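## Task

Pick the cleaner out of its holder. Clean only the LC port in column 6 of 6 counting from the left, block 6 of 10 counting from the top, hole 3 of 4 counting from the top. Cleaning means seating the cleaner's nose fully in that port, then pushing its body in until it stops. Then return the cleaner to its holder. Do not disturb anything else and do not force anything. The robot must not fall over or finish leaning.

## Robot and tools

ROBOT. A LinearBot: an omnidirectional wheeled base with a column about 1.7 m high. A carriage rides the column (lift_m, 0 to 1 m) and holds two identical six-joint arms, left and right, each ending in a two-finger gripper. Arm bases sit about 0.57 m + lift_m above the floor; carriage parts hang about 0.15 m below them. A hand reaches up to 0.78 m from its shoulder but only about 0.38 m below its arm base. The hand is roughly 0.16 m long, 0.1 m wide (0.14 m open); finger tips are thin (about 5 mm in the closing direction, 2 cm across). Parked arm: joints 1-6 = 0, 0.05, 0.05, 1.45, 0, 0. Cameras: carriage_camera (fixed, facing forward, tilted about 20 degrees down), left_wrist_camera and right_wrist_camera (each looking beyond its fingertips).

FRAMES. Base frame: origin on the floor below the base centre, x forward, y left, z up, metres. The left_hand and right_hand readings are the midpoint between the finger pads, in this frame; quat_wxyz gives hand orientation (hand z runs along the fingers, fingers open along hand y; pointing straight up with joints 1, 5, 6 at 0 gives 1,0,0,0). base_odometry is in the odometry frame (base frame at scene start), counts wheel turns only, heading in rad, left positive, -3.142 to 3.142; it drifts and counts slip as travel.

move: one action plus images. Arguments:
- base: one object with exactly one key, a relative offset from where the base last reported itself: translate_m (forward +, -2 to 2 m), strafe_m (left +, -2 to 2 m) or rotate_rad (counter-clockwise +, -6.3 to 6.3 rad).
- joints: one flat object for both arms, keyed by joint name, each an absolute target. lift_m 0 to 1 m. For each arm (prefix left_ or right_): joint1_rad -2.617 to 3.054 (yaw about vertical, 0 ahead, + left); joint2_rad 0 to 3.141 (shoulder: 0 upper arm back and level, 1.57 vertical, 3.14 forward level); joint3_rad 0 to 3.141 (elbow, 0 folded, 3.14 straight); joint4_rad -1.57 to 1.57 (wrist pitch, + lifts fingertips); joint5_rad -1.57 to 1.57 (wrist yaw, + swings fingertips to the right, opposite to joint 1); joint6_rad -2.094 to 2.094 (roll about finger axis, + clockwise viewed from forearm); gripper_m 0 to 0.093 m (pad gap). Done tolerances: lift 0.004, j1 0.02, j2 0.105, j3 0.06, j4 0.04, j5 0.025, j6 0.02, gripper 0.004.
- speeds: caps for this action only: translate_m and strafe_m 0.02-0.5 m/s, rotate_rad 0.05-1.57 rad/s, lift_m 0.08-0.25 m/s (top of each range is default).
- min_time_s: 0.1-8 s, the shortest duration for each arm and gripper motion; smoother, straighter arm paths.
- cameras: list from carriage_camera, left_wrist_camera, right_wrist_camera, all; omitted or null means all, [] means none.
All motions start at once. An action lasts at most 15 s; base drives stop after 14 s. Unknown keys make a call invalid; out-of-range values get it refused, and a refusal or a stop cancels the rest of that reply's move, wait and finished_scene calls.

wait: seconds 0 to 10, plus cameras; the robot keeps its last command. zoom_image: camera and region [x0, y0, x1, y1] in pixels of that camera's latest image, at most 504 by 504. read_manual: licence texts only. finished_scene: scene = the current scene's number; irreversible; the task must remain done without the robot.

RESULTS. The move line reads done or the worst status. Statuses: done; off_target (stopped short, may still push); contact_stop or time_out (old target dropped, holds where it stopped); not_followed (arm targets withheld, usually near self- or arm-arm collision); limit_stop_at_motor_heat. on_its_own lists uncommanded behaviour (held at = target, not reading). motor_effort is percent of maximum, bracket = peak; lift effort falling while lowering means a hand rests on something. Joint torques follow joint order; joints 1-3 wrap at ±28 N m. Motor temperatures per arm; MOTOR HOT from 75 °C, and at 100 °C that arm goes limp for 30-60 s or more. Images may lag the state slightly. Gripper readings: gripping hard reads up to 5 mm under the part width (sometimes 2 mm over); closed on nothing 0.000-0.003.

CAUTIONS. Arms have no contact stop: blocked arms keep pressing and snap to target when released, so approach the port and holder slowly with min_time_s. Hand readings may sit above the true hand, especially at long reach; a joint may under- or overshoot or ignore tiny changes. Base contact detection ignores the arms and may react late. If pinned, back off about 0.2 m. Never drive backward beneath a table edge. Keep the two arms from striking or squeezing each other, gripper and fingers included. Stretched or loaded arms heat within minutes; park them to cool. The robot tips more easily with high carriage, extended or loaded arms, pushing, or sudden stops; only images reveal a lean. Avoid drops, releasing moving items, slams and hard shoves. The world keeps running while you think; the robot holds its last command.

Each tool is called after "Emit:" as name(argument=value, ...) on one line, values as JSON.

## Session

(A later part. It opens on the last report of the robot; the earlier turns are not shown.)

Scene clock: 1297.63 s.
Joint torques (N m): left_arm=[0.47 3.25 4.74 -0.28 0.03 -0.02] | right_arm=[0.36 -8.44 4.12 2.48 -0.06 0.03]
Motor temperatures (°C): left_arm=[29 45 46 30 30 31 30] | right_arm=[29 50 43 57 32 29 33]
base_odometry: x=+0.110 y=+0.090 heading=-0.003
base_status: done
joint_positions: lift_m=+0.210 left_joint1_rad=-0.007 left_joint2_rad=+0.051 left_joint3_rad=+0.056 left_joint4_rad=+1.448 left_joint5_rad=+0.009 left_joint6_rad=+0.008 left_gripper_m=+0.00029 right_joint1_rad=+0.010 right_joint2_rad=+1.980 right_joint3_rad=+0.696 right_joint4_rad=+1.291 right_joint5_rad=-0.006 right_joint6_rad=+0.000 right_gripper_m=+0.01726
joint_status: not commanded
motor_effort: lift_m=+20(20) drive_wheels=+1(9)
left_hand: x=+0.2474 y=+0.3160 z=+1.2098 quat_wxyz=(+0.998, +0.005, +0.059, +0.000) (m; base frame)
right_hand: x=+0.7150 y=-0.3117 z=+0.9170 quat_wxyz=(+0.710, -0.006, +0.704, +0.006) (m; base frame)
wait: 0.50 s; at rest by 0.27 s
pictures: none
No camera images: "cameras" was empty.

Emit:
move(base={"translate_m": 0.003}, speeds={"translate_m": 0.02}, cameras=[])

Emit:
wait(seconds=1, cameras=["right_wrist_camera"])

Emit:
zoom_image(camera="right_wrist_camera", region=[430, 30, 475, 105])

Scene clock: 1300.60 s.
Joint torques (N m): left_arm=[0.47 3.28 4.77 -0.27 0.03 -0.02] | right_arm=[0.36 -8.43 4.16 2.46 -0.05 0.02]
Motor temperatures (°C): left_arm=[29 45 46 30 30 31 30] | right_arm=[29 50 43 57 32 29 33]
move: done
base_odometry: x=+0.113 y=+0.090 heading=-0.003
base_status: done
joint_positions: lift_m=+0.210 left_joint1_rad=-0.007 left_joint2_rad=+0.051 left_joint3_rad=+0.056 left_joint4_rad=+1.448 left_joint5_rad=+0.009 left_joint6_rad=+0.008 left_gripper_m=+0.00029 right_joint1_rad=+0.010 right_joint2_rad=+1.980 right_joint3_rad=+0.695 right_joint4_rad=+1.292 right_joint5_rad=-0.007 right_joint6_rad=+0.000 right_gripper_m=+0.01726
joint_status: not commanded
motor_effort: lift_m=+20(20) drive_wheels=-3(10)
left_hand: x=+0.2474 y=+0.3160 z=+1.2098 quat_wxyz=(+0.998, +0.005, +0.059, +0.000) (m; base frame)
right_hand: x=+0.7147 y=-0.3115 z=+0.9168 quat_wxyz=(+0.710, -0.006, +0.705, +0.006) (m; base frame)
pictures: none
No camera images: "cameras" was empty.

Scene clock: 1301.60 s.
Joint torques (N m): left_arm=[0.5 3.29 4.77 -0.27 0.04 -0.02] | right_arm=[0.35 -8.44 4.21 2.48 -0.05 0.02]
Motor temperatures (°C): left_arm=[29 45 46 30 30 31 30] | right_arm=[29 50 43 57 32 29 33]
base_odometry: x=+0.113 y=+0.090 heading=-0.003
base_status: done
joint_positions: lift_m=+0.210 left_joint1_rad=-0.007 left_joint2_rad=+0.051 left_joint3_rad=+0.056 left_joint4_rad=+1.448 left_joint5_rad=+0.009 left_joint6_rad=+0.008 left_gripper_m=+0.00029 right_joint1_rad=+0.010 right_joint2_rad=+1.980 right_joint3_rad=+0.695 right_joint4_rad=+1.292 right_joint5_rad=-0.007 right_joint6_rad=+0.000 right_gripper_m=+0.01726
joint_status: not commanded
motor_effort: lift_m=+20(20) drive_wheels=-3(10)
left_hand: x=+0.2474 y=+0.3160 z=+1.2098 quat_wxyz=(+0.998, +0.005, +0.059, +0.000) (m; base frame)
right_hand: x=+0.7147 y=-0.3115 z=+0.9168 quat_wxyz=(+0.710, -0.006, +0.705, +0.006) (m; base frame)
wait: 1.00 s; at rest by 0.27 s
pictures: right_wrist_camera
Images, in order (width x height): right_wrist_camera 896x504.

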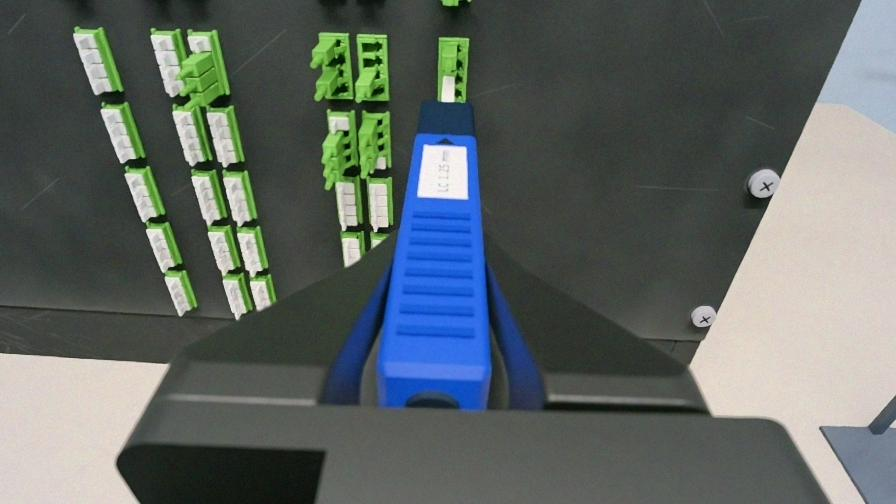

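Scaled by 6.720 from the camera's 896x504 image, which has a finer 1280x720 frame.

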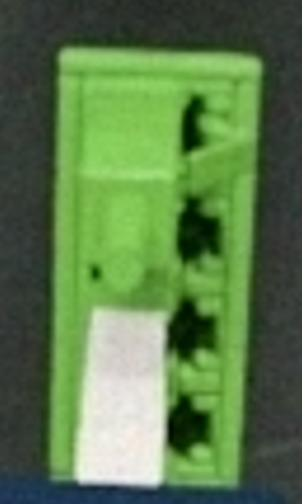

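Emit:
move(base={"translate_m": 0.003}, speeds={"translate_m": 0.02}, cameras=[])

Emit:
wait(seconds=0.5, cameras=[])

Emit:
move(base={"translate_m": 0.002}, speeds={"translate_m": 0.02}, cameras=[])

Emit:
wait(seconds=1, cameras=["right_wrist_camera"])

Emit:
zoom_image(camera="right_wrist_camera", region=[430, 35, 475, 110])

Scene clock: 1305.97 s.
Joint torques (N m): left_arm=[0.46 3.26 4.78 -0.27 0.04 -0.03] | right_arm=[0.36 -8.4 4.7 2.39 -0.01 0.02]
Motor temperatures (°C): left_arm=[29 45 46 30 30 31 30] | right_arm=[29 50 43 57 32 29 33]
move: done
base_odometry: x=+0.116 y=+0.090 heading=-0.004
base_status: done
joint_positions: lift_m=+0.210 left_joint1_rad=-0.007 left_joint2_rad=+0.051 left_joint3_rad=+0.056 left_joint4_rad=+1.448 left_joint5_rad=+0.009 left_joint6_rad=+0.008 left_gripper_m=+0.00029 right_joint1_rad=+0.010 right_joint2_rad=+1.980 right_joint3_rad=+0.688 right_joint4_rad=+1.300 right_joint5_rad=-0.009 right_joint6_rad=+0.000 right_gripper_m=+0.01726
joint_status: not commanded
motor_effort: lift_m=+20(20) drive_wheels=+2(10)
left_hand: x=+0.2474 y=+0.3160 z=+1.2098 quat_wxyz=(+0.998, +0.005, +0.059, +0.000) (m; base frame)
right_hand: x=+0.7132 y=-0.3112 z=+0.9163 quat_wxyz=(+0.710, -0.007, +0.704, +0.007) (m; base frame)
pictures: none
No camera images: "cameras" was empty.

Scene clock: 1306.47 s.
Joint torques (N m): left_arm=[0.43 3.29 4.74 -0.28 0.05 -0.01] | right_arm=[0.36 -8.4 4.66 2.39 -0.03 0.02]
Motor temperatures (°C): left_arm=[29 45 46 30 30 31 30] | right_arm=[29 50 43 57 32 29 33]
base_odometry: x=+0.116 y=+0.090 heading=-0.004
base_status: done
joint_positions: lift_m=+0.210 left_joint1_rad=-0.007 left_joint2_rad=+0.051 left_joint3_rad=+0.056 left_joint4_rad=+1.448 left_joint5_rad=+0.009 left_joint6_rad=+0.008 left_gripper_m=+0.00029 right_joint1_rad=+0.010 right_joint2_rad=+1.980 right_joint3_rad=+0.688 right_joint4_rad=+1.300 right_joint5_rad=-0.009 right_joint6_rad=+0.000 right_gripper_m=+0.01726
joint_status: not commanded
motor_effort: lift_m=+20(20) drive_wheels=+2(10)
left_hand: x=+0.2474 y=+0.3160 z=+1.2098 quat_wxyz=(+0.998, +0.005, +0.059, +0.000) (m; base frame)
right_hand: x=+0.7132 y=-0.3112 z=+0.9163 quat_wxyz=(+0.710, -0.007, +0.704, +0.007) (m; base frame)
wait: 0.50 s; at rest by 0.27 s
pictures: none
No camera images: "cameras" was empty.

Scene clock: 1307.27 s.
Joint torques (N m): left_arm=[0.46 3.23 4.72 -0.27 0.04 -0.01] | right_arm=[0.39 -8.39 4.77 2.36 -0.02 0.02]
Motor temperatures (°C): left_arm=[29 45 46 30 30 31 30] | right_arm=[29 50 43 57 32 29 33]
move: done
base_odometry: x=+0.118 y=+0.090 heading=-0.004
base_status: done
joint_positions: lift_m=+0.210 left_joint1_rad=-0.007 left_joint2_rad=+0.051 left_joint3_rad=+0.056 left_joint4_rad=+1.448 left_joint5_rad=+0.009 left_joint6_rad=+0.008 left_gripper_m=+0.00029 right_joint1_rad=+0.010 right_joint2_rad=+1.980 right_joint3_rad=+0.686 right_joint4_rad=+1.303 right_joint5_rad=-0.010 right_joint6_rad=+0.000 right_gripper_m=+0.01726
joint_status: not commanded
motor_effort: lift_m=+20(20) drive_wheels=+2(9)
left_hand: x=+0.2474 y=+0.3160 z=+1.2098 quat_wxyz=(+0.998, +0.005, +0.059, +0.000) (m; base frame)
right_hand: x=+0.7129 y=-0.3110 z=+0.9163 quat_wxyz=(+0.710, -0.007, +0.704, +0.007) (m; base frame)
pictures: none
No camera images: "cameras" was empty.

Scene clock: 1308.27 s.
Joint torques (N m): left_arm=[0.51 3.33 4.71 -0.27 0.03 -0.02] | right_arm=[0.39 -8.42 4.78 2.37 -0.02 0.02]
Motor temperatures (°C): left_arm=[29 45 46 30 30 31 30] | right_arm=[29 50 43 57 32 29 33]
base_odometry: x=+0.118 y=+0.090 heading=-0.004
base_status: done
joint_positions: lift_m=+0.210 left_joint1_rad=-0.007 left_joint2_rad=+0.051 left_joint3_rad=+0.056 left_joint4_rad=+1.448 left_joint5_rad=+0.009 left_joint6_rad=+0.008 left_gripper_m=+0.00029 right_joint1_rad=+0.010 right_joint2_rad=+1.980 right_joint3_rad=+0.686 right_joint4_rad=+1.303 right_joint5_rad=-0.010 right_joint6_rad=+0.000 right_gripper_m=+0.01726
joint_status: not commanded
motor_effort: lift_m=+20(20) drive_wheels=+2(9)
left_hand: x=+0.2474 y=+0.3160 z=+1.2098 quat_wxyz=(+0.998, +0.005, +0.059, +0.000) (m; base frame)
right_hand: x=+0.7129 y=-0.3110 z=+0.9163 quat_wxyz=(+0.710, -0.007, +0.704, +0.007) (m; base frame)
wait: 1.00 s; at rest by 0.27 s
pictures: right_wrist_camera
Images, in order (width x height): right_wrist_camera 896x504.

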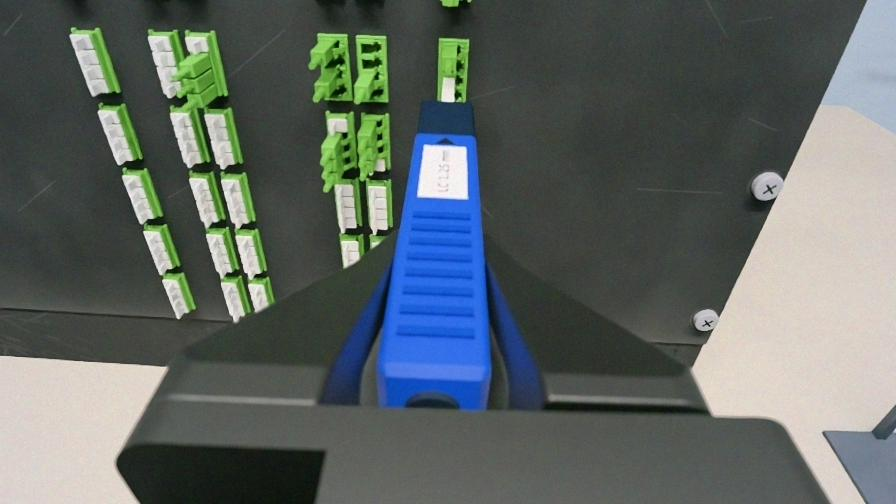

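Scaled by 6.720 from the camera's 896x504 image, which has a finer 1280x720 frame.

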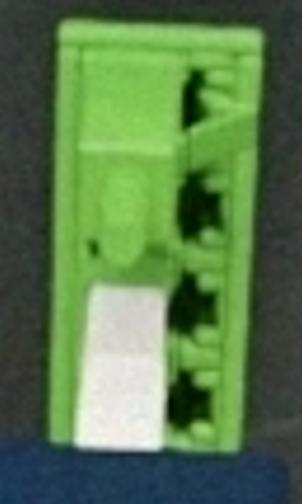

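Emit:
move(base={"translate_m": 0.002}, speeds={"translate_m": 0.02}, cameras=["right_wrist_camera"])

Scene clock: 1321.60 s.
Joint torques (N m): left_arm=[0.46 3.28 4.7 -0.28 0.04 -0.03] | right_arm=[0.36 -8.39 4.77 2.37 0 0.02]
Motor temperatures (°C): left_arm=[29 45 46 30 30 31 30] | right_arm=[29 50 43 54 32 29 33]
move: done
base_odometry: x=+0.120 y=+0.090 heading=-0.004
base_status: done
joint_positions: lift_m=+0.210 left_joint1_rad=-0.007 left_joint2_rad=+0.051 left_joint3_rad=+0.056 left_joint4_rad=+1.448 left_joint5_rad=+0.009 left_joint6_rad=+0.008 left_gripper_m=+0.00029 right_joint1_rad=+0.010 right_joint2_rad=+1.980 right_joint3_rad=+0.686 right_joint4_rad=+1.303 right_joint5_rad=-0.012 right_joint6_rad=+0.000 right_gripper_m=+0.01726
joint_status: not commanded
motor_effort: lift_m=+20(20) drive_wheels=+2(10)
left_hand: x=+0.2473 y=+0.3160 z=+1.2098 quat_wxyz=(+0.998, +0.005, +0.059, +0.000) (m; base frame)
right_hand: x=+0.7129 y=-0.3108 z=+0.9163 quat_wxyz=(+0.710, -0.008, +0.704, +0.008) (m; base frame)
pictures: right_wrist_camera
Images, in order (width x height): right_wrist_camera 896x504.

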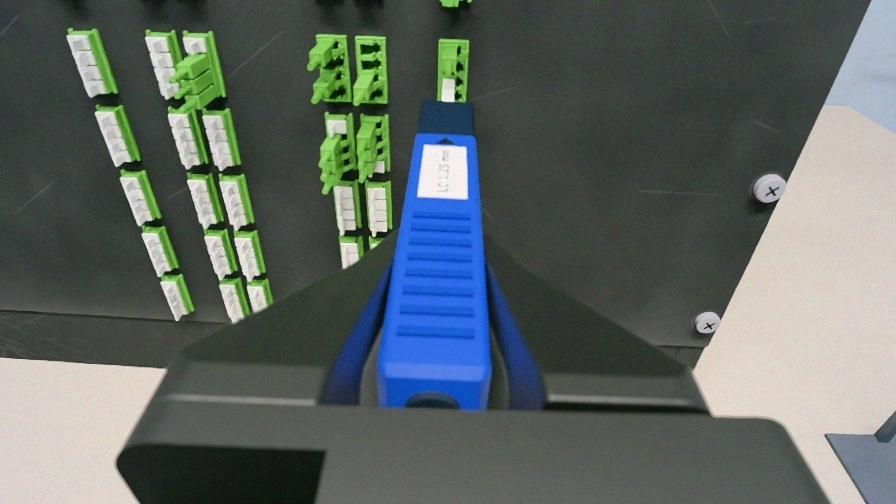

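Emit:
move(base={"translate_m": 0.002}, speeds={"translate_m": 0.02}, cameras=["right_wrist_camera"])

Emit:
zoom_image(camera="right_wrist_camera", region=[430, 35, 475, 110])

Scene clock: 1325.13 s.
Joint torques (N m): left_arm=[0.47 3.25 4.75 -0.29 0.03 0] | right_arm=[0.39 -8.42 4.86 2.36 0 0.02]
Motor temperatures (°C): left_arm=[29 45 46 30 30 31 30] | right_arm=[29 50 43 54 32 29 33]
move: done
base_odometry: x=+0.122 y=+0.089 heading=-0.004
base_status: done
joint_positions: lift_m=+0.210 left_joint1_rad=-0.007 left_joint2_rad=+0.051 left_joint3_rad=+0.056 left_joint4_rad=+1.448 left_joint5_rad=+0.009 left_joint6_rad=+0.008 left_gripper_m=+0.00029 right_joint1_rad=+0.010 right_joint2_rad=+1.980 right_joint3_rad=+0.686 right_joint4_rad=+1.303 right_joint5_rad=-0.013 right_joint6_rad=+0.000 right_gripper_m=+0.01726
joint_status: not commanded
motor_effort: lift_m=+20(20) drive_wheels=+2(8)
left_hand: x=+0.2473 y=+0.3160 z=+1.2098 quat_wxyz=(+0.998, +0.005, +0.059, +0.000) (m; base frame)
right_hand: x=+0.7127 y=-0.3106 z=+0.9161 quat_wxyz=(+0.710, -0.008, +0.704, +0.008) (m; base frame)
pictures: right_wrist_camera
Images, in order (width x height): right_wrist_camera 896x504.

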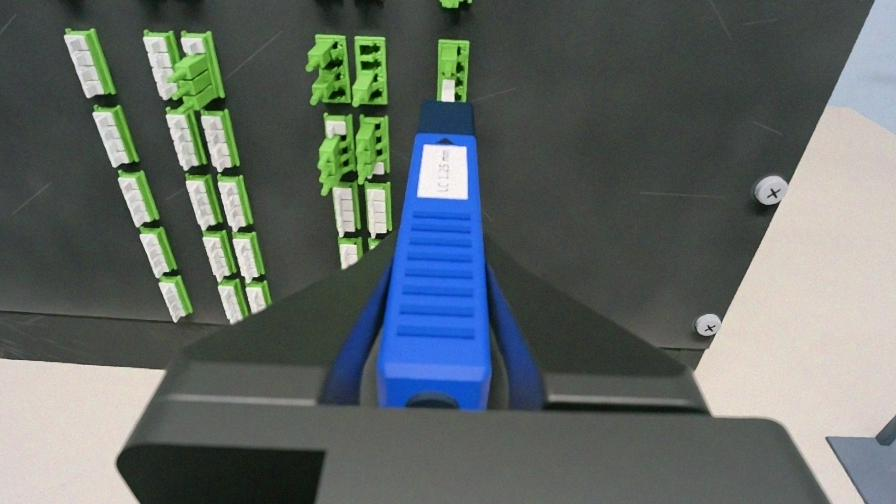

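Scaled by 6.720 from the camera's 896x504 image, which has a finer 1280x720 frame.

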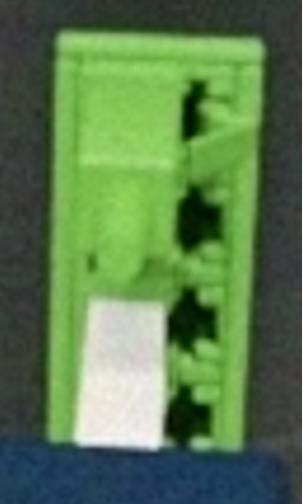

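Emit:
move(base={"translate_m": 0.002}, speeds={"translate_m": 0.02}, cameras=["right_wrist_camera"])

Emit:
zoom_image(camera="right_wrist_camera", region=[430, 35, 475, 110])

Scene clock: 1328.80 s.
Joint torques (N m): left_arm=[0.46 3.28 4.74 -0.28 0.04 -0.02] | right_arm=[0.36 -8.39 4.85 2.36 0.03 0.02]
Motor temperatures (°C): left_arm=[29 45 46 30 30 31 30] | right_arm=[29 50 43 53 32 29 33]
move: done
base_odometry: x=+0.124 y=+0.089 heading=-0.005
base_status: done
joint_positions: lift_m=+0.210 left_joint1_rad=-0.007 left_joint2_rad=+0.051 left_joint3_rad=+0.056 left_joint4_rad=+1.448 left_joint5_rad=+0.009 left_joint6_rad=+0.008 left_gripper_m=+0.00029 right_joint1_rad=+0.010 right_joint2_rad=+1.980 right_joint3_rad=+0.686 right_joint4_rad=+1.304 right_joint5_rad=-0.014 right_joint6_rad=+0.000 right_gripper_m=+0.01726
joint_status: not commanded
motor_effort: lift_m=+20(20) drive_wheels=+2(8)
left_hand: x=+0.2473 y=+0.3160 z=+1.2098 quat_wxyz=(+0.998, +0.005, +0.059, +0.000) (m; base frame)
right_hand: x=+0.7127 y=-0.3104 z=+0.9163 quat_wxyz=(+0.710, -0.009, +0.704, +0.008) (m; base frame)
pictures: right_wrist_camera
Images, in order (width x height): right_wrist_camera 896x504.

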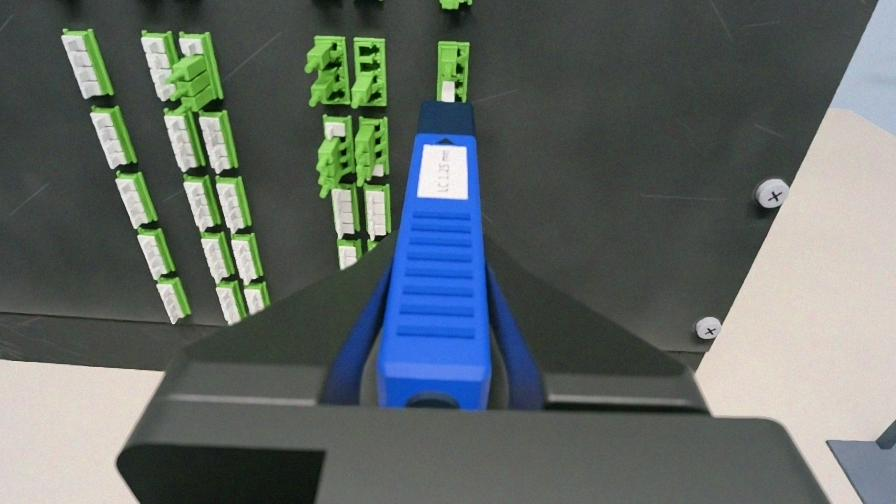

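Scaled by 6.720 from the camera's 896x504 image, which has a finer 1280x720 frame.

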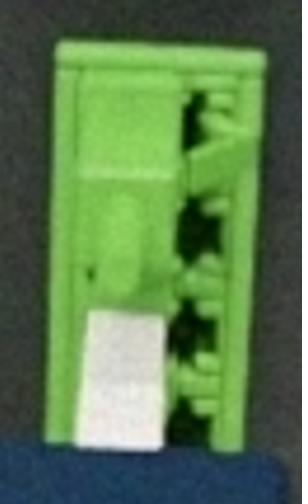

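Emit:
move(base={"translate_m": 0.002}, speeds={"translate_m": 0.02}, cameras=["right_wrist_camera"])

Emit:
zoom_image(camera="right_wrist_camera", region=[430, 35, 475, 110])

Scene clock: 1332.70 s.
Joint torques (N m): left_arm=[0.49 3.28 4.79 -0.28 0.04 -0.01] | right_arm=[0.35 -8.36 5.23 2.3 0.04 0.02]
Motor temperatures (°C): left_arm=[29 45 46 30 30 31 30] | right_arm=[29 50 43 53 32 29 33]
move: done
base_odometry: x=+0.126 y=+0.089 heading=-0.005
base_status: done
joint_positions: lift_m=+0.210 left_joint1_rad=-0.007 left_joint2_rad=+0.051 left_joint3_rad=+0.056 left_joint4_rad=+1.448 left_joint5_rad=+0.009 left_joint6_rad=+0.008 left_gripper_m=+0.00029 right_joint1_rad=+0.010 right_joint2_rad=+1.980 right_joint3_rad=+0.680 right_joint4_rad=+1.310 right_joint5_rad=-0.015 right_joint6_rad=+0.000 right_gripper_m=+0.01726
joint_status: not commanded
motor_effort: lift_m=+20(20) drive_wheels=+2(8)
left_hand: x=+0.2473 y=+0.3160 z=+1.2098 quat_wxyz=(+0.998, +0.005, +0.059, +0.000) (m; base frame)
right_hand: x=+0.7114 y=-0.3102 z=+0.9158 quat_wxyz=(+0.711, -0.009, +0.703, +0.009) (m; base frame)
pictures: right_wrist_camera
Images, in order (width x height): right_wrist_camera 896x504.

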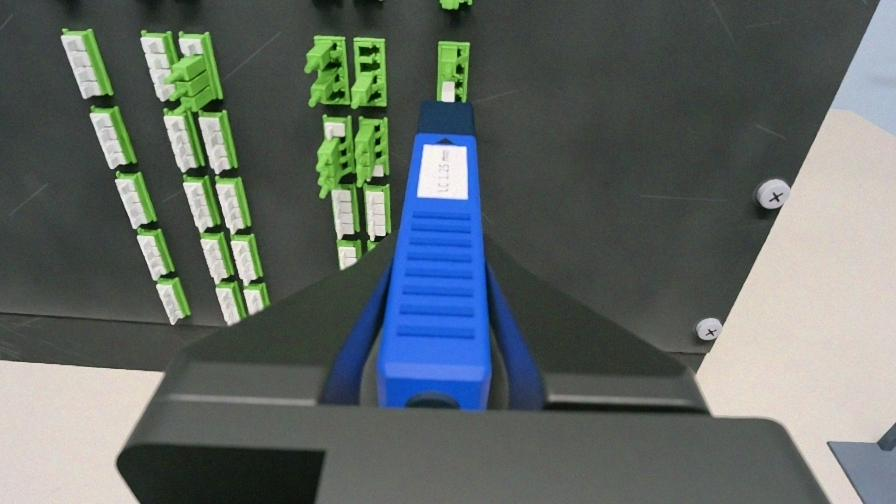

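Scaled by 6.720 from the camera's 896x504 image, which has a finer 1280x720 frame.

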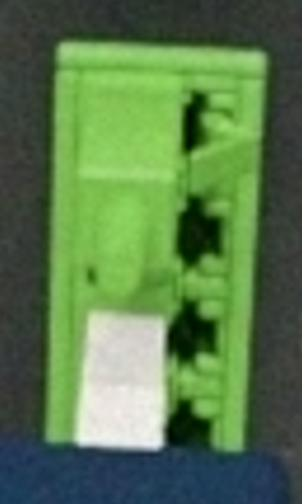

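Emit:
move(base={"translate_m": 0.002}, speeds={"translate_m": 0.02}, cameras=["right_wrist_camera"])

Emit:
zoom_image(camera="right_wrist_camera", region=[430, 35, 475, 110])

Scene clock: 1335.97 s.
Joint torques (N m): left_arm=[0.47 3.23 4.81 -0.28 0.03 -0.02] | right_arm=[0.36 -8.34 5.68 2.22 0.05 0.03]
Motor temperatures (°C): left_arm=[29 45 46 30 30 31 30] | right_arm=[29 50 43 53 32 29 33]
move: done
base_odometry: x=+0.128 y=+0.089 heading=-0.005
base_status: done
joint_positions: lift_m=+0.210 left_joint1_rad=-0.007 left_joint2_rad=+0.051 left_joint3_rad=+0.056 left_joint4_rad=+1.448 left_joint5_rad=+0.009 left_joint6_rad=+0.008 left_gripper_m=+0.00029 right_joint1_rad=+0.010 right_joint2_rad=+1.980 right_joint3_rad=+0.673 right_joint4_rad=+1.318 right_joint5_rad=-0.016 right_joint6_rad=+0.000 right_gripper_m=+0.01726
joint_status: not commanded
motor_effort: lift_m=+20(20) drive_wheels=+2(11)
left_hand: x=+0.2473 y=+0.3160 z=+1.2098 quat_wxyz=(+0.998, +0.005, +0.059, +0.000) (m; base frame)
right_hand: x=+0.7100 y=-0.3100 z=+0.9154 quat_wxyz=(+0.711, -0.009, +0.703, +0.009) (m; base frame)
pictures: right_wrist_camera
Images, in order (width x height): right_wrist_camera 896x504.

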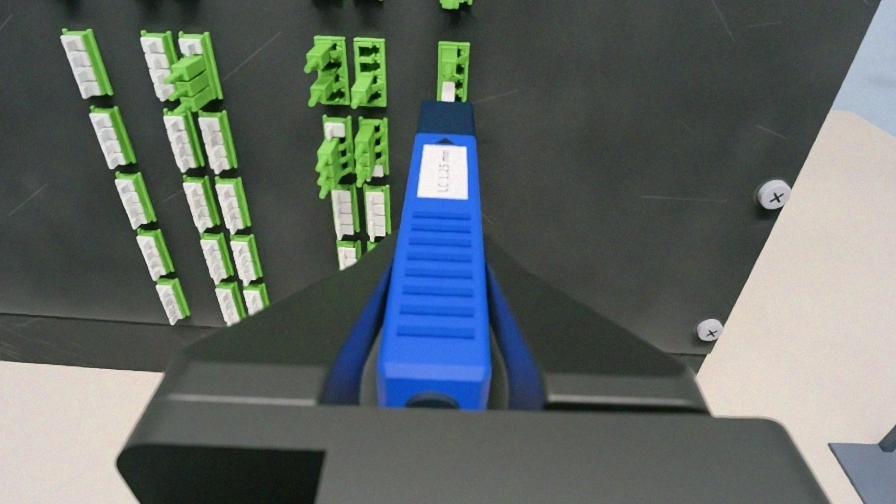

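Scaled by 6.720 from the camera's 896x504 image, which has a finer 1280x720 frame.

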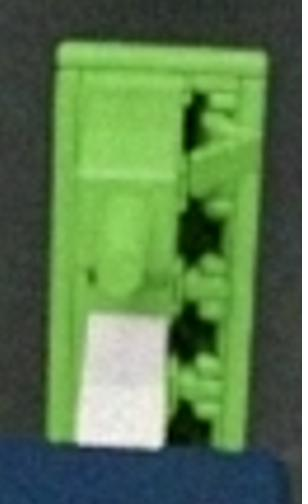

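Emit:
move(base={"translate_m": 0.003}, speeds={"translate_m": 0.02}, cameras=["right_wrist_camera"])

Emit:
zoom_image(camera="right_wrist_camera", region=[430, 35, 475, 110])

Scene clock: 1345.17 s.
Joint torques (N m): left_arm=[0.51 3.26 4.78 -0.31 0.05 -0.01] | right_arm=[0.35 -8.31 6.39 2.09 0.07 0.03]
Motor temperatures (°C): left_arm=[29 44 46 30 30 31 30] | right_arm=[29 50 43 52 32 29 33]
move: done
base_odometry: x=+0.131 y=+0.089 heading=-0.005
base_status: done
joint_positions: lift_m=+0.210 left_joint1_rad=-0.007 left_joint2_rad=+0.051 left_joint3_rad=+0.056 left_joint4_rad=+1.448 left_joint5_rad=+0.009 left_joint6_rad=+0.008 left_gripper_m=+0.00029 right_joint1_rad=+0.011 right_joint2_rad=+1.980 right_joint3_rad=+0.664 right_joint4_rad=+1.330 right_joint5_rad=-0.017 right_joint6_rad=+0.000 right_gripper_m=+0.01726
joint_status: not commanded
motor_effort: lift_m=+20(20) drive_wheels=+4(13)
left_hand: x=+0.2473 y=+0.3160 z=+1.2098 quat_wxyz=(+0.998, +0.005, +0.059, +0.000) (m; base frame)
right_hand: x=+0.7079 y=-0.3097 z=+0.9148 quat_wxyz=(+0.712, -0.010, +0.702, +0.010) (m; base frame)
pictures: right_wrist_camera
Images, in order (width x height): right_wrist_camera 896x504.

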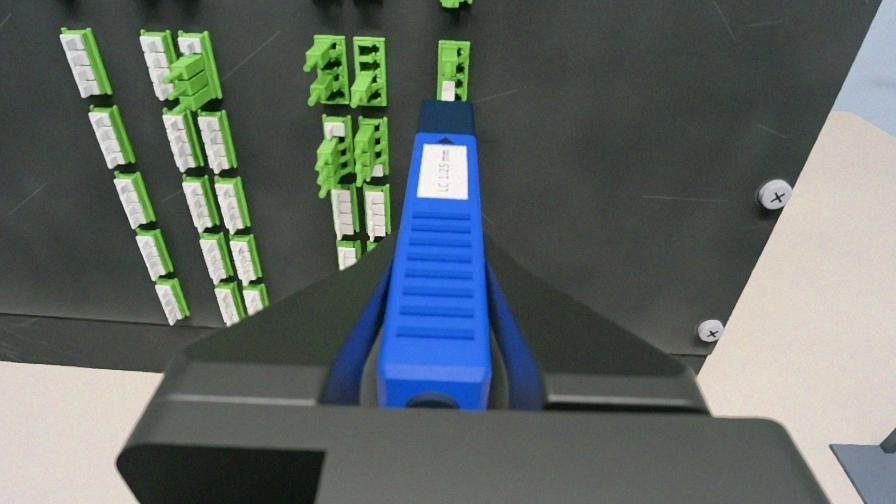

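Scaled by 6.720 from the camera's 896x504 image, which has a finer 1280x720 frame.

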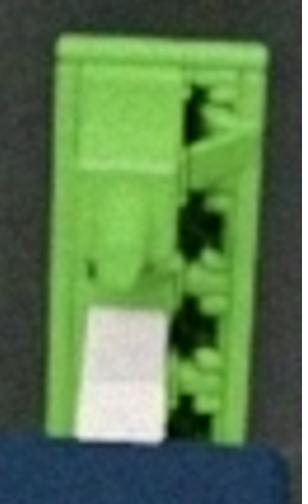

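Emit:
move(base={"translate_m": 0.002}, speeds={"translate_m": 0.02}, cameras=[])

Emit:
wait(seconds=1, cameras=["right_wrist_camera"])

Emit:
zoom_image(camera="right_wrist_camera", region=[430, 35, 475, 110])

Scene clock: 1349.13 s.
Joint torques (N m): left_arm=[0.5 3.26 4.72 -0.29 0.02 -0.01] | right_arm=[0.34 -8.24 6.89 2.01 0.09 0.02]
Motor temperatures (°C): left_arm=[29 44 46 30 30 31 30] | right_arm=[29 50 43 52 32 29 33]
move: done
base_odometry: x=+0.132 y=+0.089 heading=-0.006
base_status: done
joint_positions: lift_m=+0.210 left_joint1_rad=-0.007 left_joint2_rad=+0.051 left_joint3_rad=+0.056 left_joint4_rad=+1.449 left_joint5_rad=+0.009 left_joint6_rad=+0.008 left_gripper_m=+0.00029 right_joint1_rad=+0.011 right_joint2_rad=+1.980 right_joint3_rad=+0.657 right_joint4_rad=+1.338 right_joint5_rad=-0.018 right_joint6_rad=+0.000 right_gripper_m=+0.01726
joint_status: not commanded
motor_effort: lift_m=+20(20) drive_wheels=+4(12)
left_hand: x=+0.2472 y=+0.3160 z=+1.2098 quat_wxyz=(+0.998, +0.005, +0.059, +0.000) (m; base frame)
right_hand: x=+0.7062 y=-0.3095 z=+0.9141 quat_wxyz=(+0.712, -0.010, +0.702, +0.010) (m; base frame)
pictures: none
No camera images: "cameras" was empty.

Scene clock: 1350.13 s.
Joint torques (N m): left_arm=[0.5 3.28 4.78 -0.27 0.04 -0.01] | right_arm=[0.32 -8.23 6.9 2 0.09 0.03]
Motor temperatures (°C): left_arm=[29 44 46 30 30 31 30] | right_arm=[29 50 44 52 32 29 33]
base_odometry: x=+0.132 y=+0.089 heading=-0.006
base_status: done
joint_positions: lift_m=+0.210 left_joint1_rad=-0.007 left_joint2_rad=+0.051 left_joint3_rad=+0.056 left_joint4_rad=+1.449 left_joint5_rad=+0.009 left_joint6_rad=+0.008 left_gripper_m=+0.00029 right_joint1_rad=+0.011 right_joint2_rad=+1.980 right_joint3_rad=+0.657 right_joint4_rad=+1.338 right_joint5_rad=-0.018 right_joint6_rad=+0.000 right_gripper_m=+0.01726
joint_status: not commanded
motor_effort: lift_m=+20(20) drive_wheels=+4(12)
left_hand: x=+0.2472 y=+0.3160 z=+1.2098 quat_wxyz=(+0.998, +0.005, +0.059, +0.000) (m; base frame)
right_hand: x=+0.7062 y=-0.3095 z=+0.9141 quat_wxyz=(+0.712, -0.010, +0.702, +0.010) (m; base frame)
wait: 1.00 s; at rest by 0.27 s
pictures: right_wrist_camera
Images, in order (width x height): right_wrist_camera 896x504.

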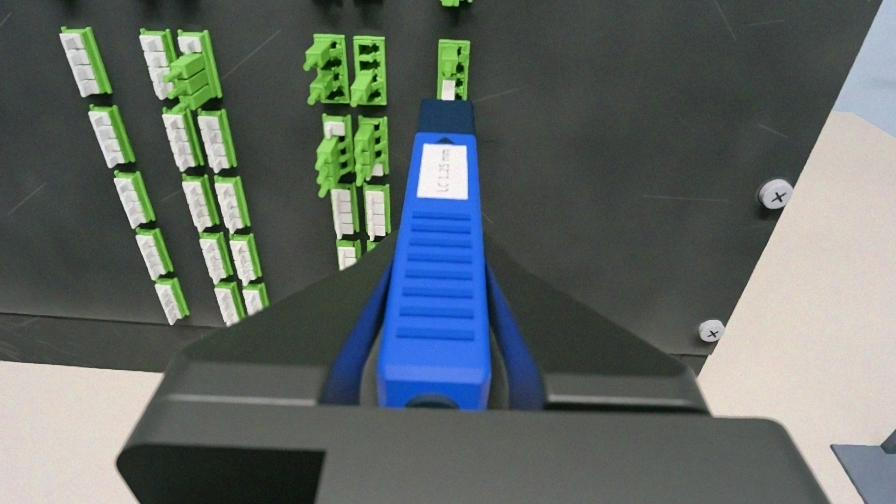

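Scaled by 6.720 from the camera's 896x504 image, which has a finer 1280x720 frame.

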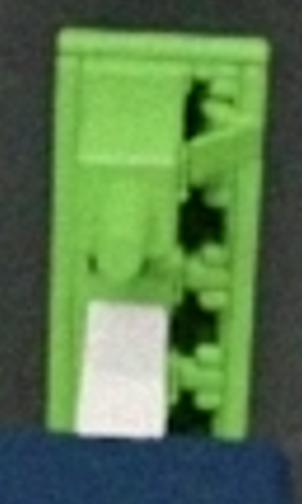

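Emit:
move(base={"translate_m": -0.012}, speeds={"translate_m": 0.02}, cameras=[])

Emit:
move(base={"translate_m": -0.020}, speeds={"translate_m": 0.02}, cameras=["right_wrist_camera"])

Scene clock: 1357.63 s.
Joint torques (N m): left_arm=[0.46 3.29 4.75 -0.28 0.04 -0.03] | right_arm=[0.34 -8.29 6.04 2.16 0.06 0.03]
Motor temperatures (°C): left_arm=[29 44 46 30 30 31 30] | right_arm=[29 50 44 52 32 29 33]
move: done
base_odometry: x=+0.120 y=+0.089 heading=-0.006
base_status: done
joint_positions: lift_m=+0.210 left_joint1_rad=-0.007 left_joint2_rad=+0.051 left_joint3_rad=+0.056 left_joint4_rad=+1.449 left_joint5_rad=+0.009 left_joint6_rad=+0.008 left_gripper_m=+0.00029 right_joint1_rad=+0.011 right_joint2_rad=+1.980 right_joint3_rad=+0.669 right_joint4_rad=+1.324 right_joint5_rad=-0.016 right_joint6_rad=+0.000 right_gripper_m=+0.01726
joint_status: not commanded
motor_effort: lift_m=+20(20) drive_wheels=+2(10)
left_hand: x=+0.2472 y=+0.3160 z=+1.2098 quat_wxyz=(+0.998, +0.005, +0.059, +0.000) (m; base frame)
right_hand: x=+0.7090 y=-0.3098 z=+0.9152 quat_wxyz=(+0.712, -0.010, +0.702, +0.009) (m; base frame)
pictures: none
No camera images: "cameras" was empty.

Scene clock: 1359.13 s.
Joint torques (N m): left_arm=[0.5 3.26 4.74 -0.28 0.03 -0.02] | right_arm=[0.32 -8.4 5.37 2.32 0.06 0.02]
Motor temperatures (°C): left_arm=[29 44 46 30 30 31 30] | right_arm=[29 50 44 52 32 29 33]
move: done
base_odometry: x=+0.100 y=+0.089 heading=-0.005
base_status: done
joint_positions: lift_m=+0.210 left_joint1_rad=-0.007 left_joint2_rad=+0.051 left_joint3_rad=+0.056 left_joint4_rad=+1.449 left_joint5_rad=+0.009 left_joint6_rad=+0.008 left_gripper_m=+0.00029 right_joint1_rad=+0.011 right_joint2_rad=+1.980 right_joint3_rad=+0.678 right_joint4_rad=+1.308 right_joint5_rad=-0.016 right_joint6_rad=+0.000 right_gripper_m=+0.01726
joint_status: not commanded
motor_effort: lift_m=+20(20) drive_wheels=+1(12)
left_hand: x=+0.2472 y=+0.3160 z=+1.2098 quat_wxyz=(+0.998, +0.005, +0.059, +0.000) (m; base frame)
right_hand: x=+0.7110 y=-0.3098 z=+0.9145 quat_wxyz=(+0.709, -0.010, +0.705, +0.009) (m; base frame)
pictures: right_wrist_camera
Images, in order (width x height): right_wrist_camera 896x504.

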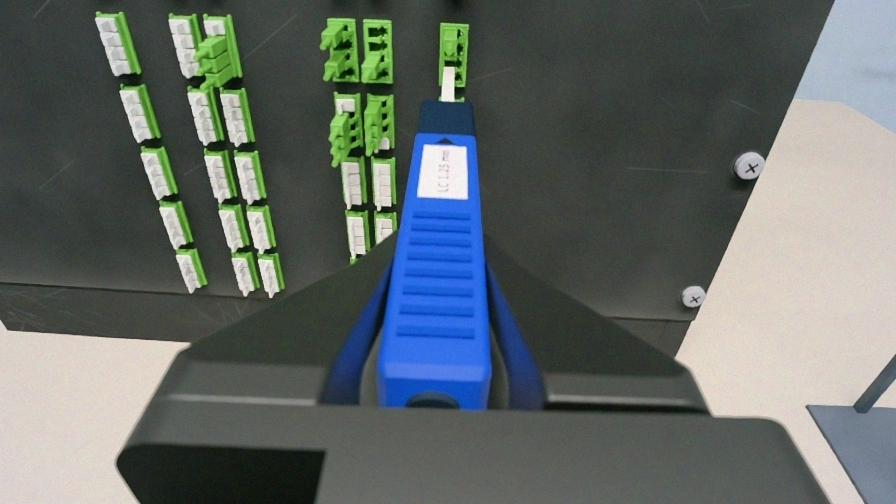

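Emit:
move(base={"translate_m": -0.03}, speeds={"translate_m": 0.04}, cameras=[])

Emit:
wait(seconds=1, cameras=["right_wrist_camera"])

Emit:
zoom_image(camera="right_wrist_camera", region=[420, 0, 490, 110])

Scene clock: 1362.37 s.
Joint torques (N m): left_arm=[0.46 3.25 4.75 -0.28 0.03 -0.01] | right_arm=[0.23 -8.4 5.37 2.31 0.06 0.03]
Motor temperatures (°C): left_arm=[29 44 46 30 30 31 30] | right_arm=[29 50 44 52 32 29 33]
move: done
base_odometry: x=+0.071 y=+0.089 heading=-0.005
base_status: done
joint_positions: lift_m=+0.210 left_joint1_rad=-0.007 left_joint2_rad=+0.051 left_joint3_rad=+0.056 left_joint4_rad=+1.449 left_joint5_rad=+0.009 left_joint6_rad=+0.008 left_gripper_m=+0.00029 right_joint1_rad=+0.011 right_joint2_rad=+1.980 right_joint3_rad=+0.678 right_joint4_rad=+1.306 right_joint5_rad=-0.016 right_joint6_rad=+0.000 right_gripper_m=+0.01726
joint_status: not commanded
motor_effort: lift_m=+20(20) drive_wheels=-3(15)
left_hand: x=+0.2472 y=+0.3160 z=+1.2098 quat_wxyz=(+0.998, +0.005, +0.059, +0.000) (m; base frame)
right_hand: x=+0.7110 y=-0.3098 z=+0.9141 quat_wxyz=(+0.709, -0.010, +0.705, +0.009) (m; base frame)
pictures: none
No camera images: "cameras" was empty.

Scene clock: 1363.37 s.
Joint torques (N m): left_arm=[0.47 3.25 4.75 -0.29 0.03 -0.01] | right_arm=[0.32 -8.38 5.35 2.33 0.06 0.02]
Motor temperatures (°C): left_arm=[29 44 46 30 30 31 30] | right_arm=[29 50 44 52 32 29 33]
base_odometry: x=+0.071 y=+0.089 heading=-0.005
base_status: done
joint_positions: lift_m=+0.210 left_joint1_rad=-0.007 left_joint2_rad=+0.051 left_joint3_rad=+0.056 left_joint4_rad=+1.449 left_joint5_rad=+0.009 left_joint6_rad=+0.008 left_gripper_m=+0.00029 right_joint1_rad=+0.011 right_joint2_rad=+1.980 right_joint3_rad=+0.678 right_joint4_rad=+1.306 right_joint5_rad=-0.016 right_joint6_rad=+0.000 right_gripper_m=+0.01726
joint_status: not commanded
motor_effort: lift_m=+20(20) drive_wheels=-3(15)
left_hand: x=+0.2472 y=+0.3160 z=+1.2098 quat_wxyz=(+0.998, +0.005, +0.059, +0.000) (m; base frame)
right_hand: x=+0.7110 y=-0.3098 z=+0.9141 quat_wxyz=(+0.709, -0.010, +0.705, +0.009) (m; base frame)
wait: 1.00 s; at rest by 0.27 s
pictures: right_wrist_camera
Images, in order (width x height): right_wrist_camera 896x504.

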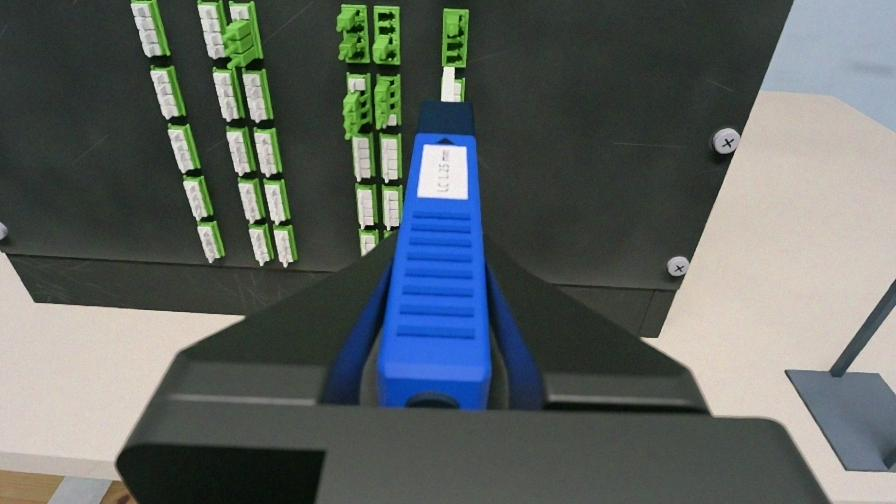

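Scaled by 4.582 from the camera's 896x504 image, which has a finer 1280x720 frame.

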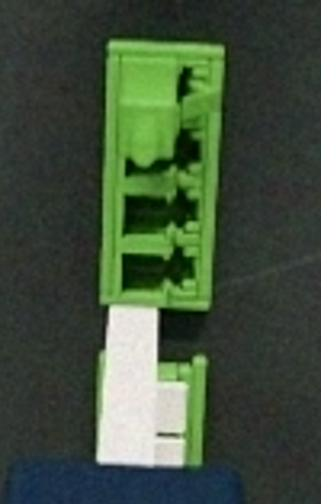

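Emit:
move(base={"translate_m": -0.12}, speeds={"translate_m": 0.12}, joints={"lift_m": 0.26}, cameras=[])

Emit:
move(joints={"right_joint1_rad": 0.011, "right_joint2_rad": 1.985, "right_joint3_rad": 0.782, "right_joint4_rad": 1.208, "right_joint5_rad": 0.019, "right_joint6_rad": 0.006}, min_time_s=2.5, base={"strafe_m": -0.273}, speeds={"strafe_m": 0.12}, cameras=["right_wrist_camera", "carriage_camera"])

Scene clock: 1372.47 s.
Joint torques (N m): left_arm=[0.49 3.29 4.74 -0.27 0.05 -0.01] | right_arm=[0.34 -8.42 5.23 2.39 0.06 0.02]
Motor temperatures (°C): left_arm=[29 44 46 30 30 31 30] | right_arm=[29 50 45 52 32 29 33]
move: done
base_odometry: x=-0.049 y=+0.090 heading=-0.005
base_status: done
joint_positions: lift_m=+0.260 left_joint1_rad=-0.007 left_joint2_rad=+0.051 left_joint3_rad=+0.056 left_joint4_rad=+1.449 left_joint5_rad=+0.009 left_joint6_rad=+0.008 left_gripper_m=+0.00029 right_joint1_rad=+0.011 right_joint2_rad=+1.980 right_joint3_rad=+0.680 right_joint4_rad=+1.301 right_joint5_rad=-0.016 right_joint6_rad=+0.000 right_gripper_m=+0.01726
joint_status: all done
motor_effort: lift_m=+25(29) drive_wheels=-1(11)
left_hand: x=+0.2472 y=+0.3160 z=+1.2596 quat_wxyz=(+0.998, +0.005, +0.059, +0.000) (m; base frame)
right_hand: x=+0.7114 y=-0.3098 z=+0.9631 quat_wxyz=(+0.707, -0.010, +0.707, +0.009) (m; base frame)
pictures: none
No camera images: "cameras" was empty.

Scene clock: 1375.63 s.
Joint torques (N m): left_arm=[0.42 3.26 4.75 -0.28 0.03 -0.03] | right_arm=[0.16 -8.84 6.41 2.31 0.04 0.02]
Motor temperatures (°C): left_arm=[29 44 46 30 30 31 30] | right_arm=[29 50 45 51 32 29 33]
move: done
base_odometry: x=-0.051 y=-0.183 heading=-0.005
base_status: done
joint_positions: lift_m=+0.260 left_joint1_rad=-0.006 left_joint2_rad=+0.051 left_joint3_rad=+0.056 left_joint4_rad=+1.449 left_joint5_rad=+0.009 left_joint6_rad=+0.008 left_gripper_m=+0.00029 right_joint1_rad=+0.011 right_joint2_rad=+1.980 right_joint3_rad=+0.760 right_joint4_rad=+1.216 right_joint5_rad=+0.012 right_joint6_rad=+0.000 right_gripper_m=+0.01726
joint_status: all done
motor_effort: lift_m=+25(25) drive_wheels=-2(10)
left_hand: x=+0.2472 y=+0.3161 z=+1.2596 quat_wxyz=(+0.998, +0.005, +0.059, +0.001) (m; base frame)
right_hand: x=+0.7288 y=-0.3142 z=+0.9726 quat_wxyz=(+0.706, +0.000, +0.708, +0.000) (m; base frame)
pictures: carriage_camera, right_wrist_camera
Images, in order (width x height): carriage_camera 896x504, right_wrist_camera 896x504.

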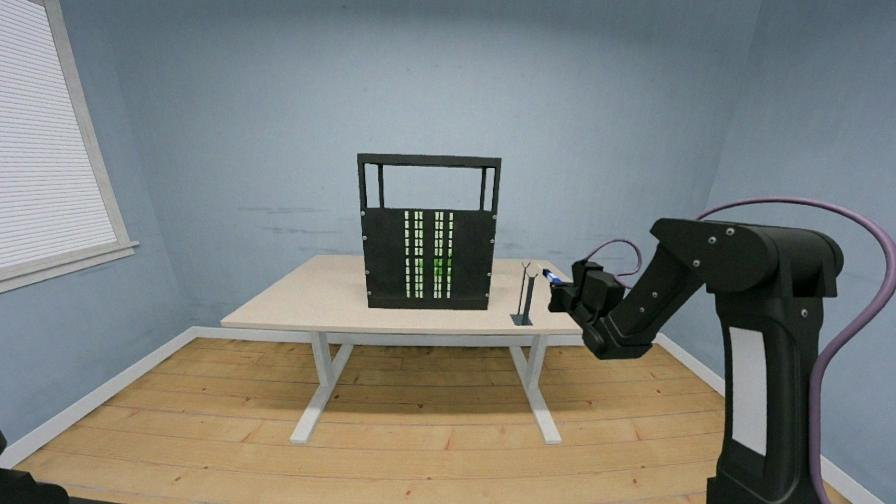

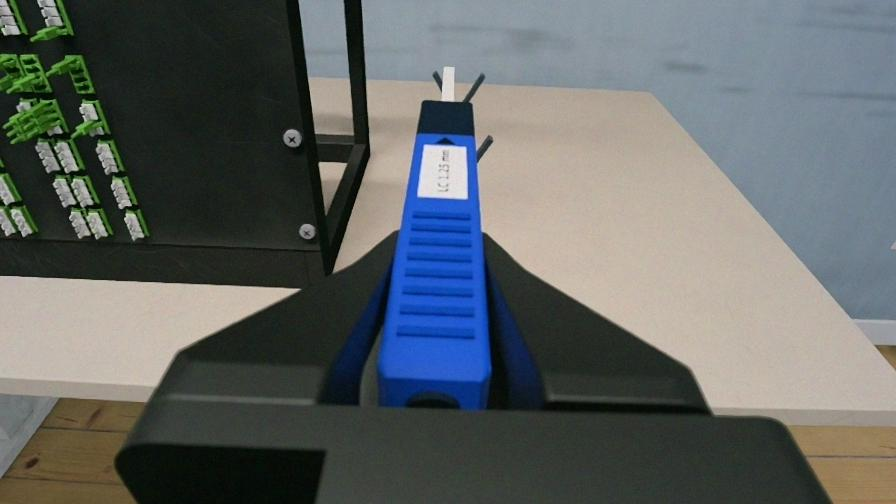

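Emit:
move(joints={"right_joint3_rad": 0.82, "right_joint4_rad": 1.16}, min_time_s=1.5, base={"translate_m": 0.08}, speeds={"translate_m": 0.08}, cameras=[])

Emit:
move(joints={"right_joint1_rad": 0.011, "right_joint2_rad": 1.985, "right_joint3_rad": 0.778, "right_joint4_rad": 1.222, "right_joint5_rad": 0.016, "right_joint6_rad": 0.006}, min_time_s=1.5, cameras=[])

Emit:
wait(seconds=1, cameras=["right_wrist_camera"])

Scene clock: 1384.20 s.
Joint torques (N m): left_arm=[0.39 3.3 4.74 -0.29 0.03 -0.02] | right_arm=[0.21 -9.07 6.61 2.32 0.05 0.02]
Motor temperatures (°C): left_arm=[29 44 46 30 30 31 30] | right_arm=[29 50 45 51 32 29 33]
move: done
base_odometry: x=+0.029 y=-0.184 heading=-0.006
base_status: done
joint_positions: lift_m=+0.260 left_joint1_rad=-0.006 left_joint2_rad=+0.051 left_joint3_rad=+0.056 left_joint4_rad=+1.449 left_joint5_rad=+0.009 left_joint6_rad=+0.008 left_gripper_m=+0.00029 right_joint1_rad=+0.011 right_joint2_rad=+1.980 right_joint3_rad=+0.798 right_joint4_rad=+1.167 right_joint5_rad=+0.012 right_joint6_rad=+0.000 right_gripper_m=+0.01726
joint_status: all done
motor_effort: lift_m=+25(25) drive_wheels=-3(9)
left_hand: x=+0.2472 y=+0.3161 z=+1.2596 quat_wxyz=(+0.998, +0.005, +0.059, +0.001) (m; base frame)
right_hand: x=+0.7366 y=-0.3142 z=+0.9754 quat_wxyz=(+0.702, +0.000, +0.712, +0.000) (m; base frame)
pictures: none
No camera images: "cameras" was empty.

Scene clock: 1386.00 s.
Joint torques (N m): left_arm=[0.39 3.26 4.68 -0.29 0.04 -0.01] | right_arm=[0.16 -8.96 4.3 2.58 0.01 0.02]
Motor temperatures (°C): left_arm=[29 44 46 30 30 31 30] | right_arm=[29 51 44 51 32 29 33]
move: done
base_odometry: x=+0.029 y=-0.184 heading=-0.006
base_status: not commanded
joint_positions: lift_m=+0.260 left_joint1_rad=-0.006 left_joint2_rad=+0.051 left_joint3_rad=+0.056 left_joint4_rad=+1.449 left_joint5_rad=+0.009 left_joint6_rad=+0.008 left_gripper_m=+0.00029 right_joint1_rad=+0.011 right_joint2_rad=+1.980 right_joint3_rad=+0.786 right_joint4_rad=+1.203 right_joint5_rad=+0.012 right_joint6_rad=+0.000 right_gripper_m=+0.01726
joint_status: all done
motor_effort: lift_m=+25(25) drive_wheels=+1(3)
left_hand: x=+0.2472 y=+0.3161 z=+1.2596 quat_wxyz=(+0.998, +0.005, +0.059, +0.001) (m; base frame)
right_hand: x=+0.7341 y=-0.3142 z=+0.9793 quat_wxyz=(+0.710, +0.000, +0.704, +0.000) (m; base frame)
pictures: none
No camera images: "cameras" was empty.

Scene clock: 1387.00 s.
Joint torques (N m): left_arm=[0.4 3.28 4.71 -0.27 0.04 -0.02] | right_arm=[0.16 -8.95 4.33 2.57 0.01 0.03]
Motor temperatures (°C): left_arm=[29 44 46 30 30 31 30] | right_arm=[29 51 44 51 32 29 33]
base_odometry: x=+0.029 y=-0.184 heading=-0.006
base_status: not commanded
joint_positions: lift_m=+0.260 left_joint1_rad=-0.006 left_joint2_rad=+0.051 left_joint3_rad=+0.056 left_joint4_rad=+1.449 left_joint5_rad=+0.009 left_joint6_rad=+0.008 left_gripper_m=+0.00029 right_joint1_rad=+0.011 right_joint2_rad=+1.980 right_joint3_rad=+0.786 right_joint4_rad=+1.203 right_joint5_rad=+0.012 right_joint6_rad=+0.000 right_gripper_m=+0.01726
joint_status: all done
motor_effort: lift_m=+25(25) drive_wheels=+1(3)
left_hand: x=+0.2472 y=+0.3161 z=+1.2596 quat_wxyz=(+0.998, +0.005, +0.059, +0.001) (m; base frame)
right_hand: x=+0.7341 y=-0.3142 z=+0.9794 quat_wxyz=(+0.710, +0.000, +0.704, +0.000) (m; base frame)
wait: 1.00 s; at rest by 0.27 s
pictures: right_wrist_camera
Images, in order (width x height): right_wrist_camera 896x504.

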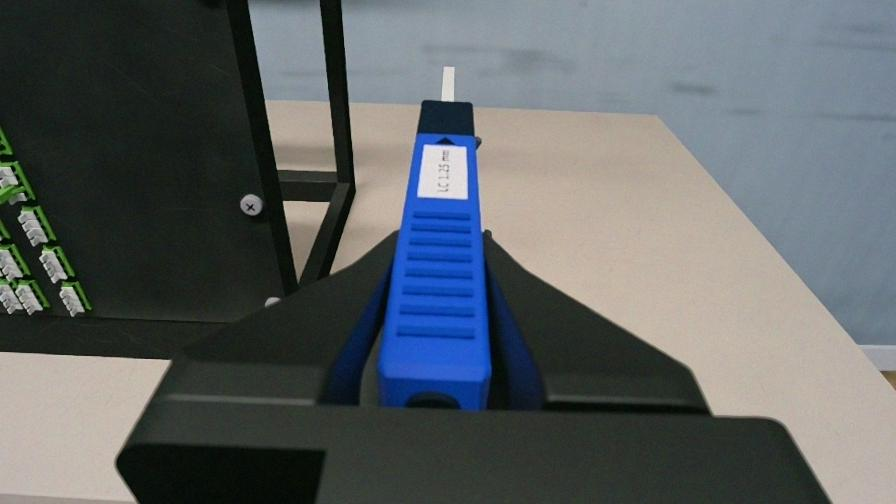

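Emit:
move(base={"translate_m": 0.076}, speeds={"translate_m": 0.06}, cameras=[])

Emit:
wait(seconds=1, cameras=["right_wrist_camera"])

Emit:
zoom_image(camera="right_wrist_camera", region=[350, 50, 550, 350])

Scene clock: 1392.93 s.
Joint torques (N m): left_arm=[0.4 3.29 4.74 -0.28 0.04 -0.01] | right_arm=[0.16 -8.91 4.31 2.55 0.01 0.02]
Motor temperatures (°C): left_arm=[29 44 46 30 30 31 30] | right_arm=[29 51 44 53 32 29 33]
move: done
base_odometry: x=+0.105 y=-0.184 heading=-0.006
base_status: done
joint_positions: lift_m=+0.260 left_joint1_rad=-0.006 left_joint2_rad=+0.051 left_joint3_rad=+0.056 left_joint4_rad=+1.449 left_joint5_rad=+0.009 left_joint6_rad=+0.008 left_gripper_m=+0.00029 right_joint1_rad=+0.011 right_joint2_rad=+1.980 right_joint3_rad=+0.786 right_joint4_rad=+1.206 right_joint5_rad=+0.012 right_joint6_rad=+0.000 right_gripper_m=+0.01726
joint_status: not commanded
motor_effort: lift_m=+25(25) drive_wheels=-3(9)
left_hand: x=+0.2472 y=+0.3161 z=+1.2596 quat_wxyz=(+0.998, +0.005, +0.059, +0.001) (m; base frame)
right_hand: x=+0.7341 y=-0.3142 z=+0.9800 quat_wxyz=(+0.711, +0.000, +0.703, +0.000) (m; base frame)
pictures: none
No camera images: "cameras" was empty.

Scene clock: 1393.93 s.
Joint torques (N m): left_arm=[0.39 3.25 4.72 -0.29 0.03 -0.01] | right_arm=[0.17 -8.96 4.31 2.54 0.01 0.03]
Motor temperatures (°C): left_arm=[29 44 46 30 30 31 30] | right_arm=[29 51 44 53 32 29 33]
base_odometry: x=+0.105 y=-0.184 heading=-0.006
base_status: done
joint_positions: lift_m=+0.260 left_joint1_rad=-0.006 left_joint2_rad=+0.051 left_joint3_rad=+0.056 left_joint4_rad=+1.449 left_joint5_rad=+0.009 left_joint6_rad=+0.008 left_gripper_m=+0.00029 right_joint1_rad=+0.011 right_joint2_rad=+1.980 right_joint3_rad=+0.786 right_joint4_rad=+1.206 right_joint5_rad=+0.012 right_joint6_rad=+0.000 right_gripper_m=+0.01726
joint_status: not commanded
motor_effort: lift_m=+24(25) drive_wheels=-3(9)
left_hand: x=+0.2472 y=+0.3161 z=+1.2596 quat_wxyz=(+0.998, +0.005, +0.059, +0.001) (m; base frame)
right_hand: x=+0.7341 y=-0.3142 z=+0.9800 quat_wxyz=(+0.711, +0.000, +0.703, +0.000) (m; base frame)
wait: 1.00 s; at rest by 0.27 s
pictures: right_wrist_camera
Images, in order (width x height): right_wrist_camera 896x504.

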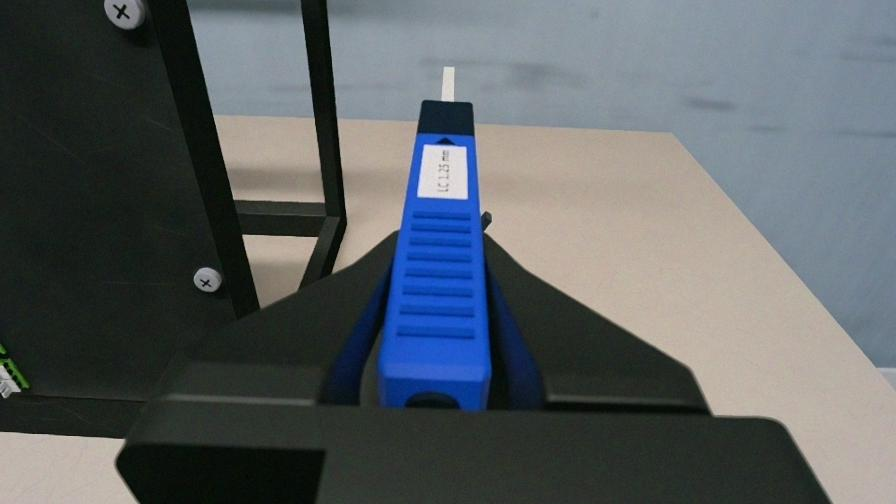

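Scaled by 1.680 from the camera's 896x504 image, which has a finer 1280x720 frame.

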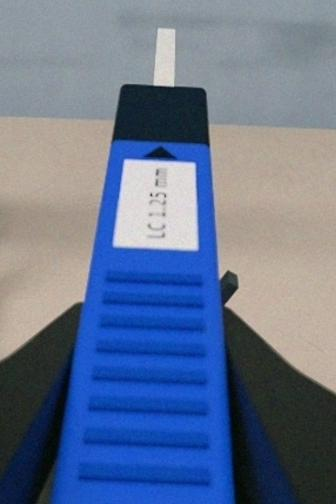

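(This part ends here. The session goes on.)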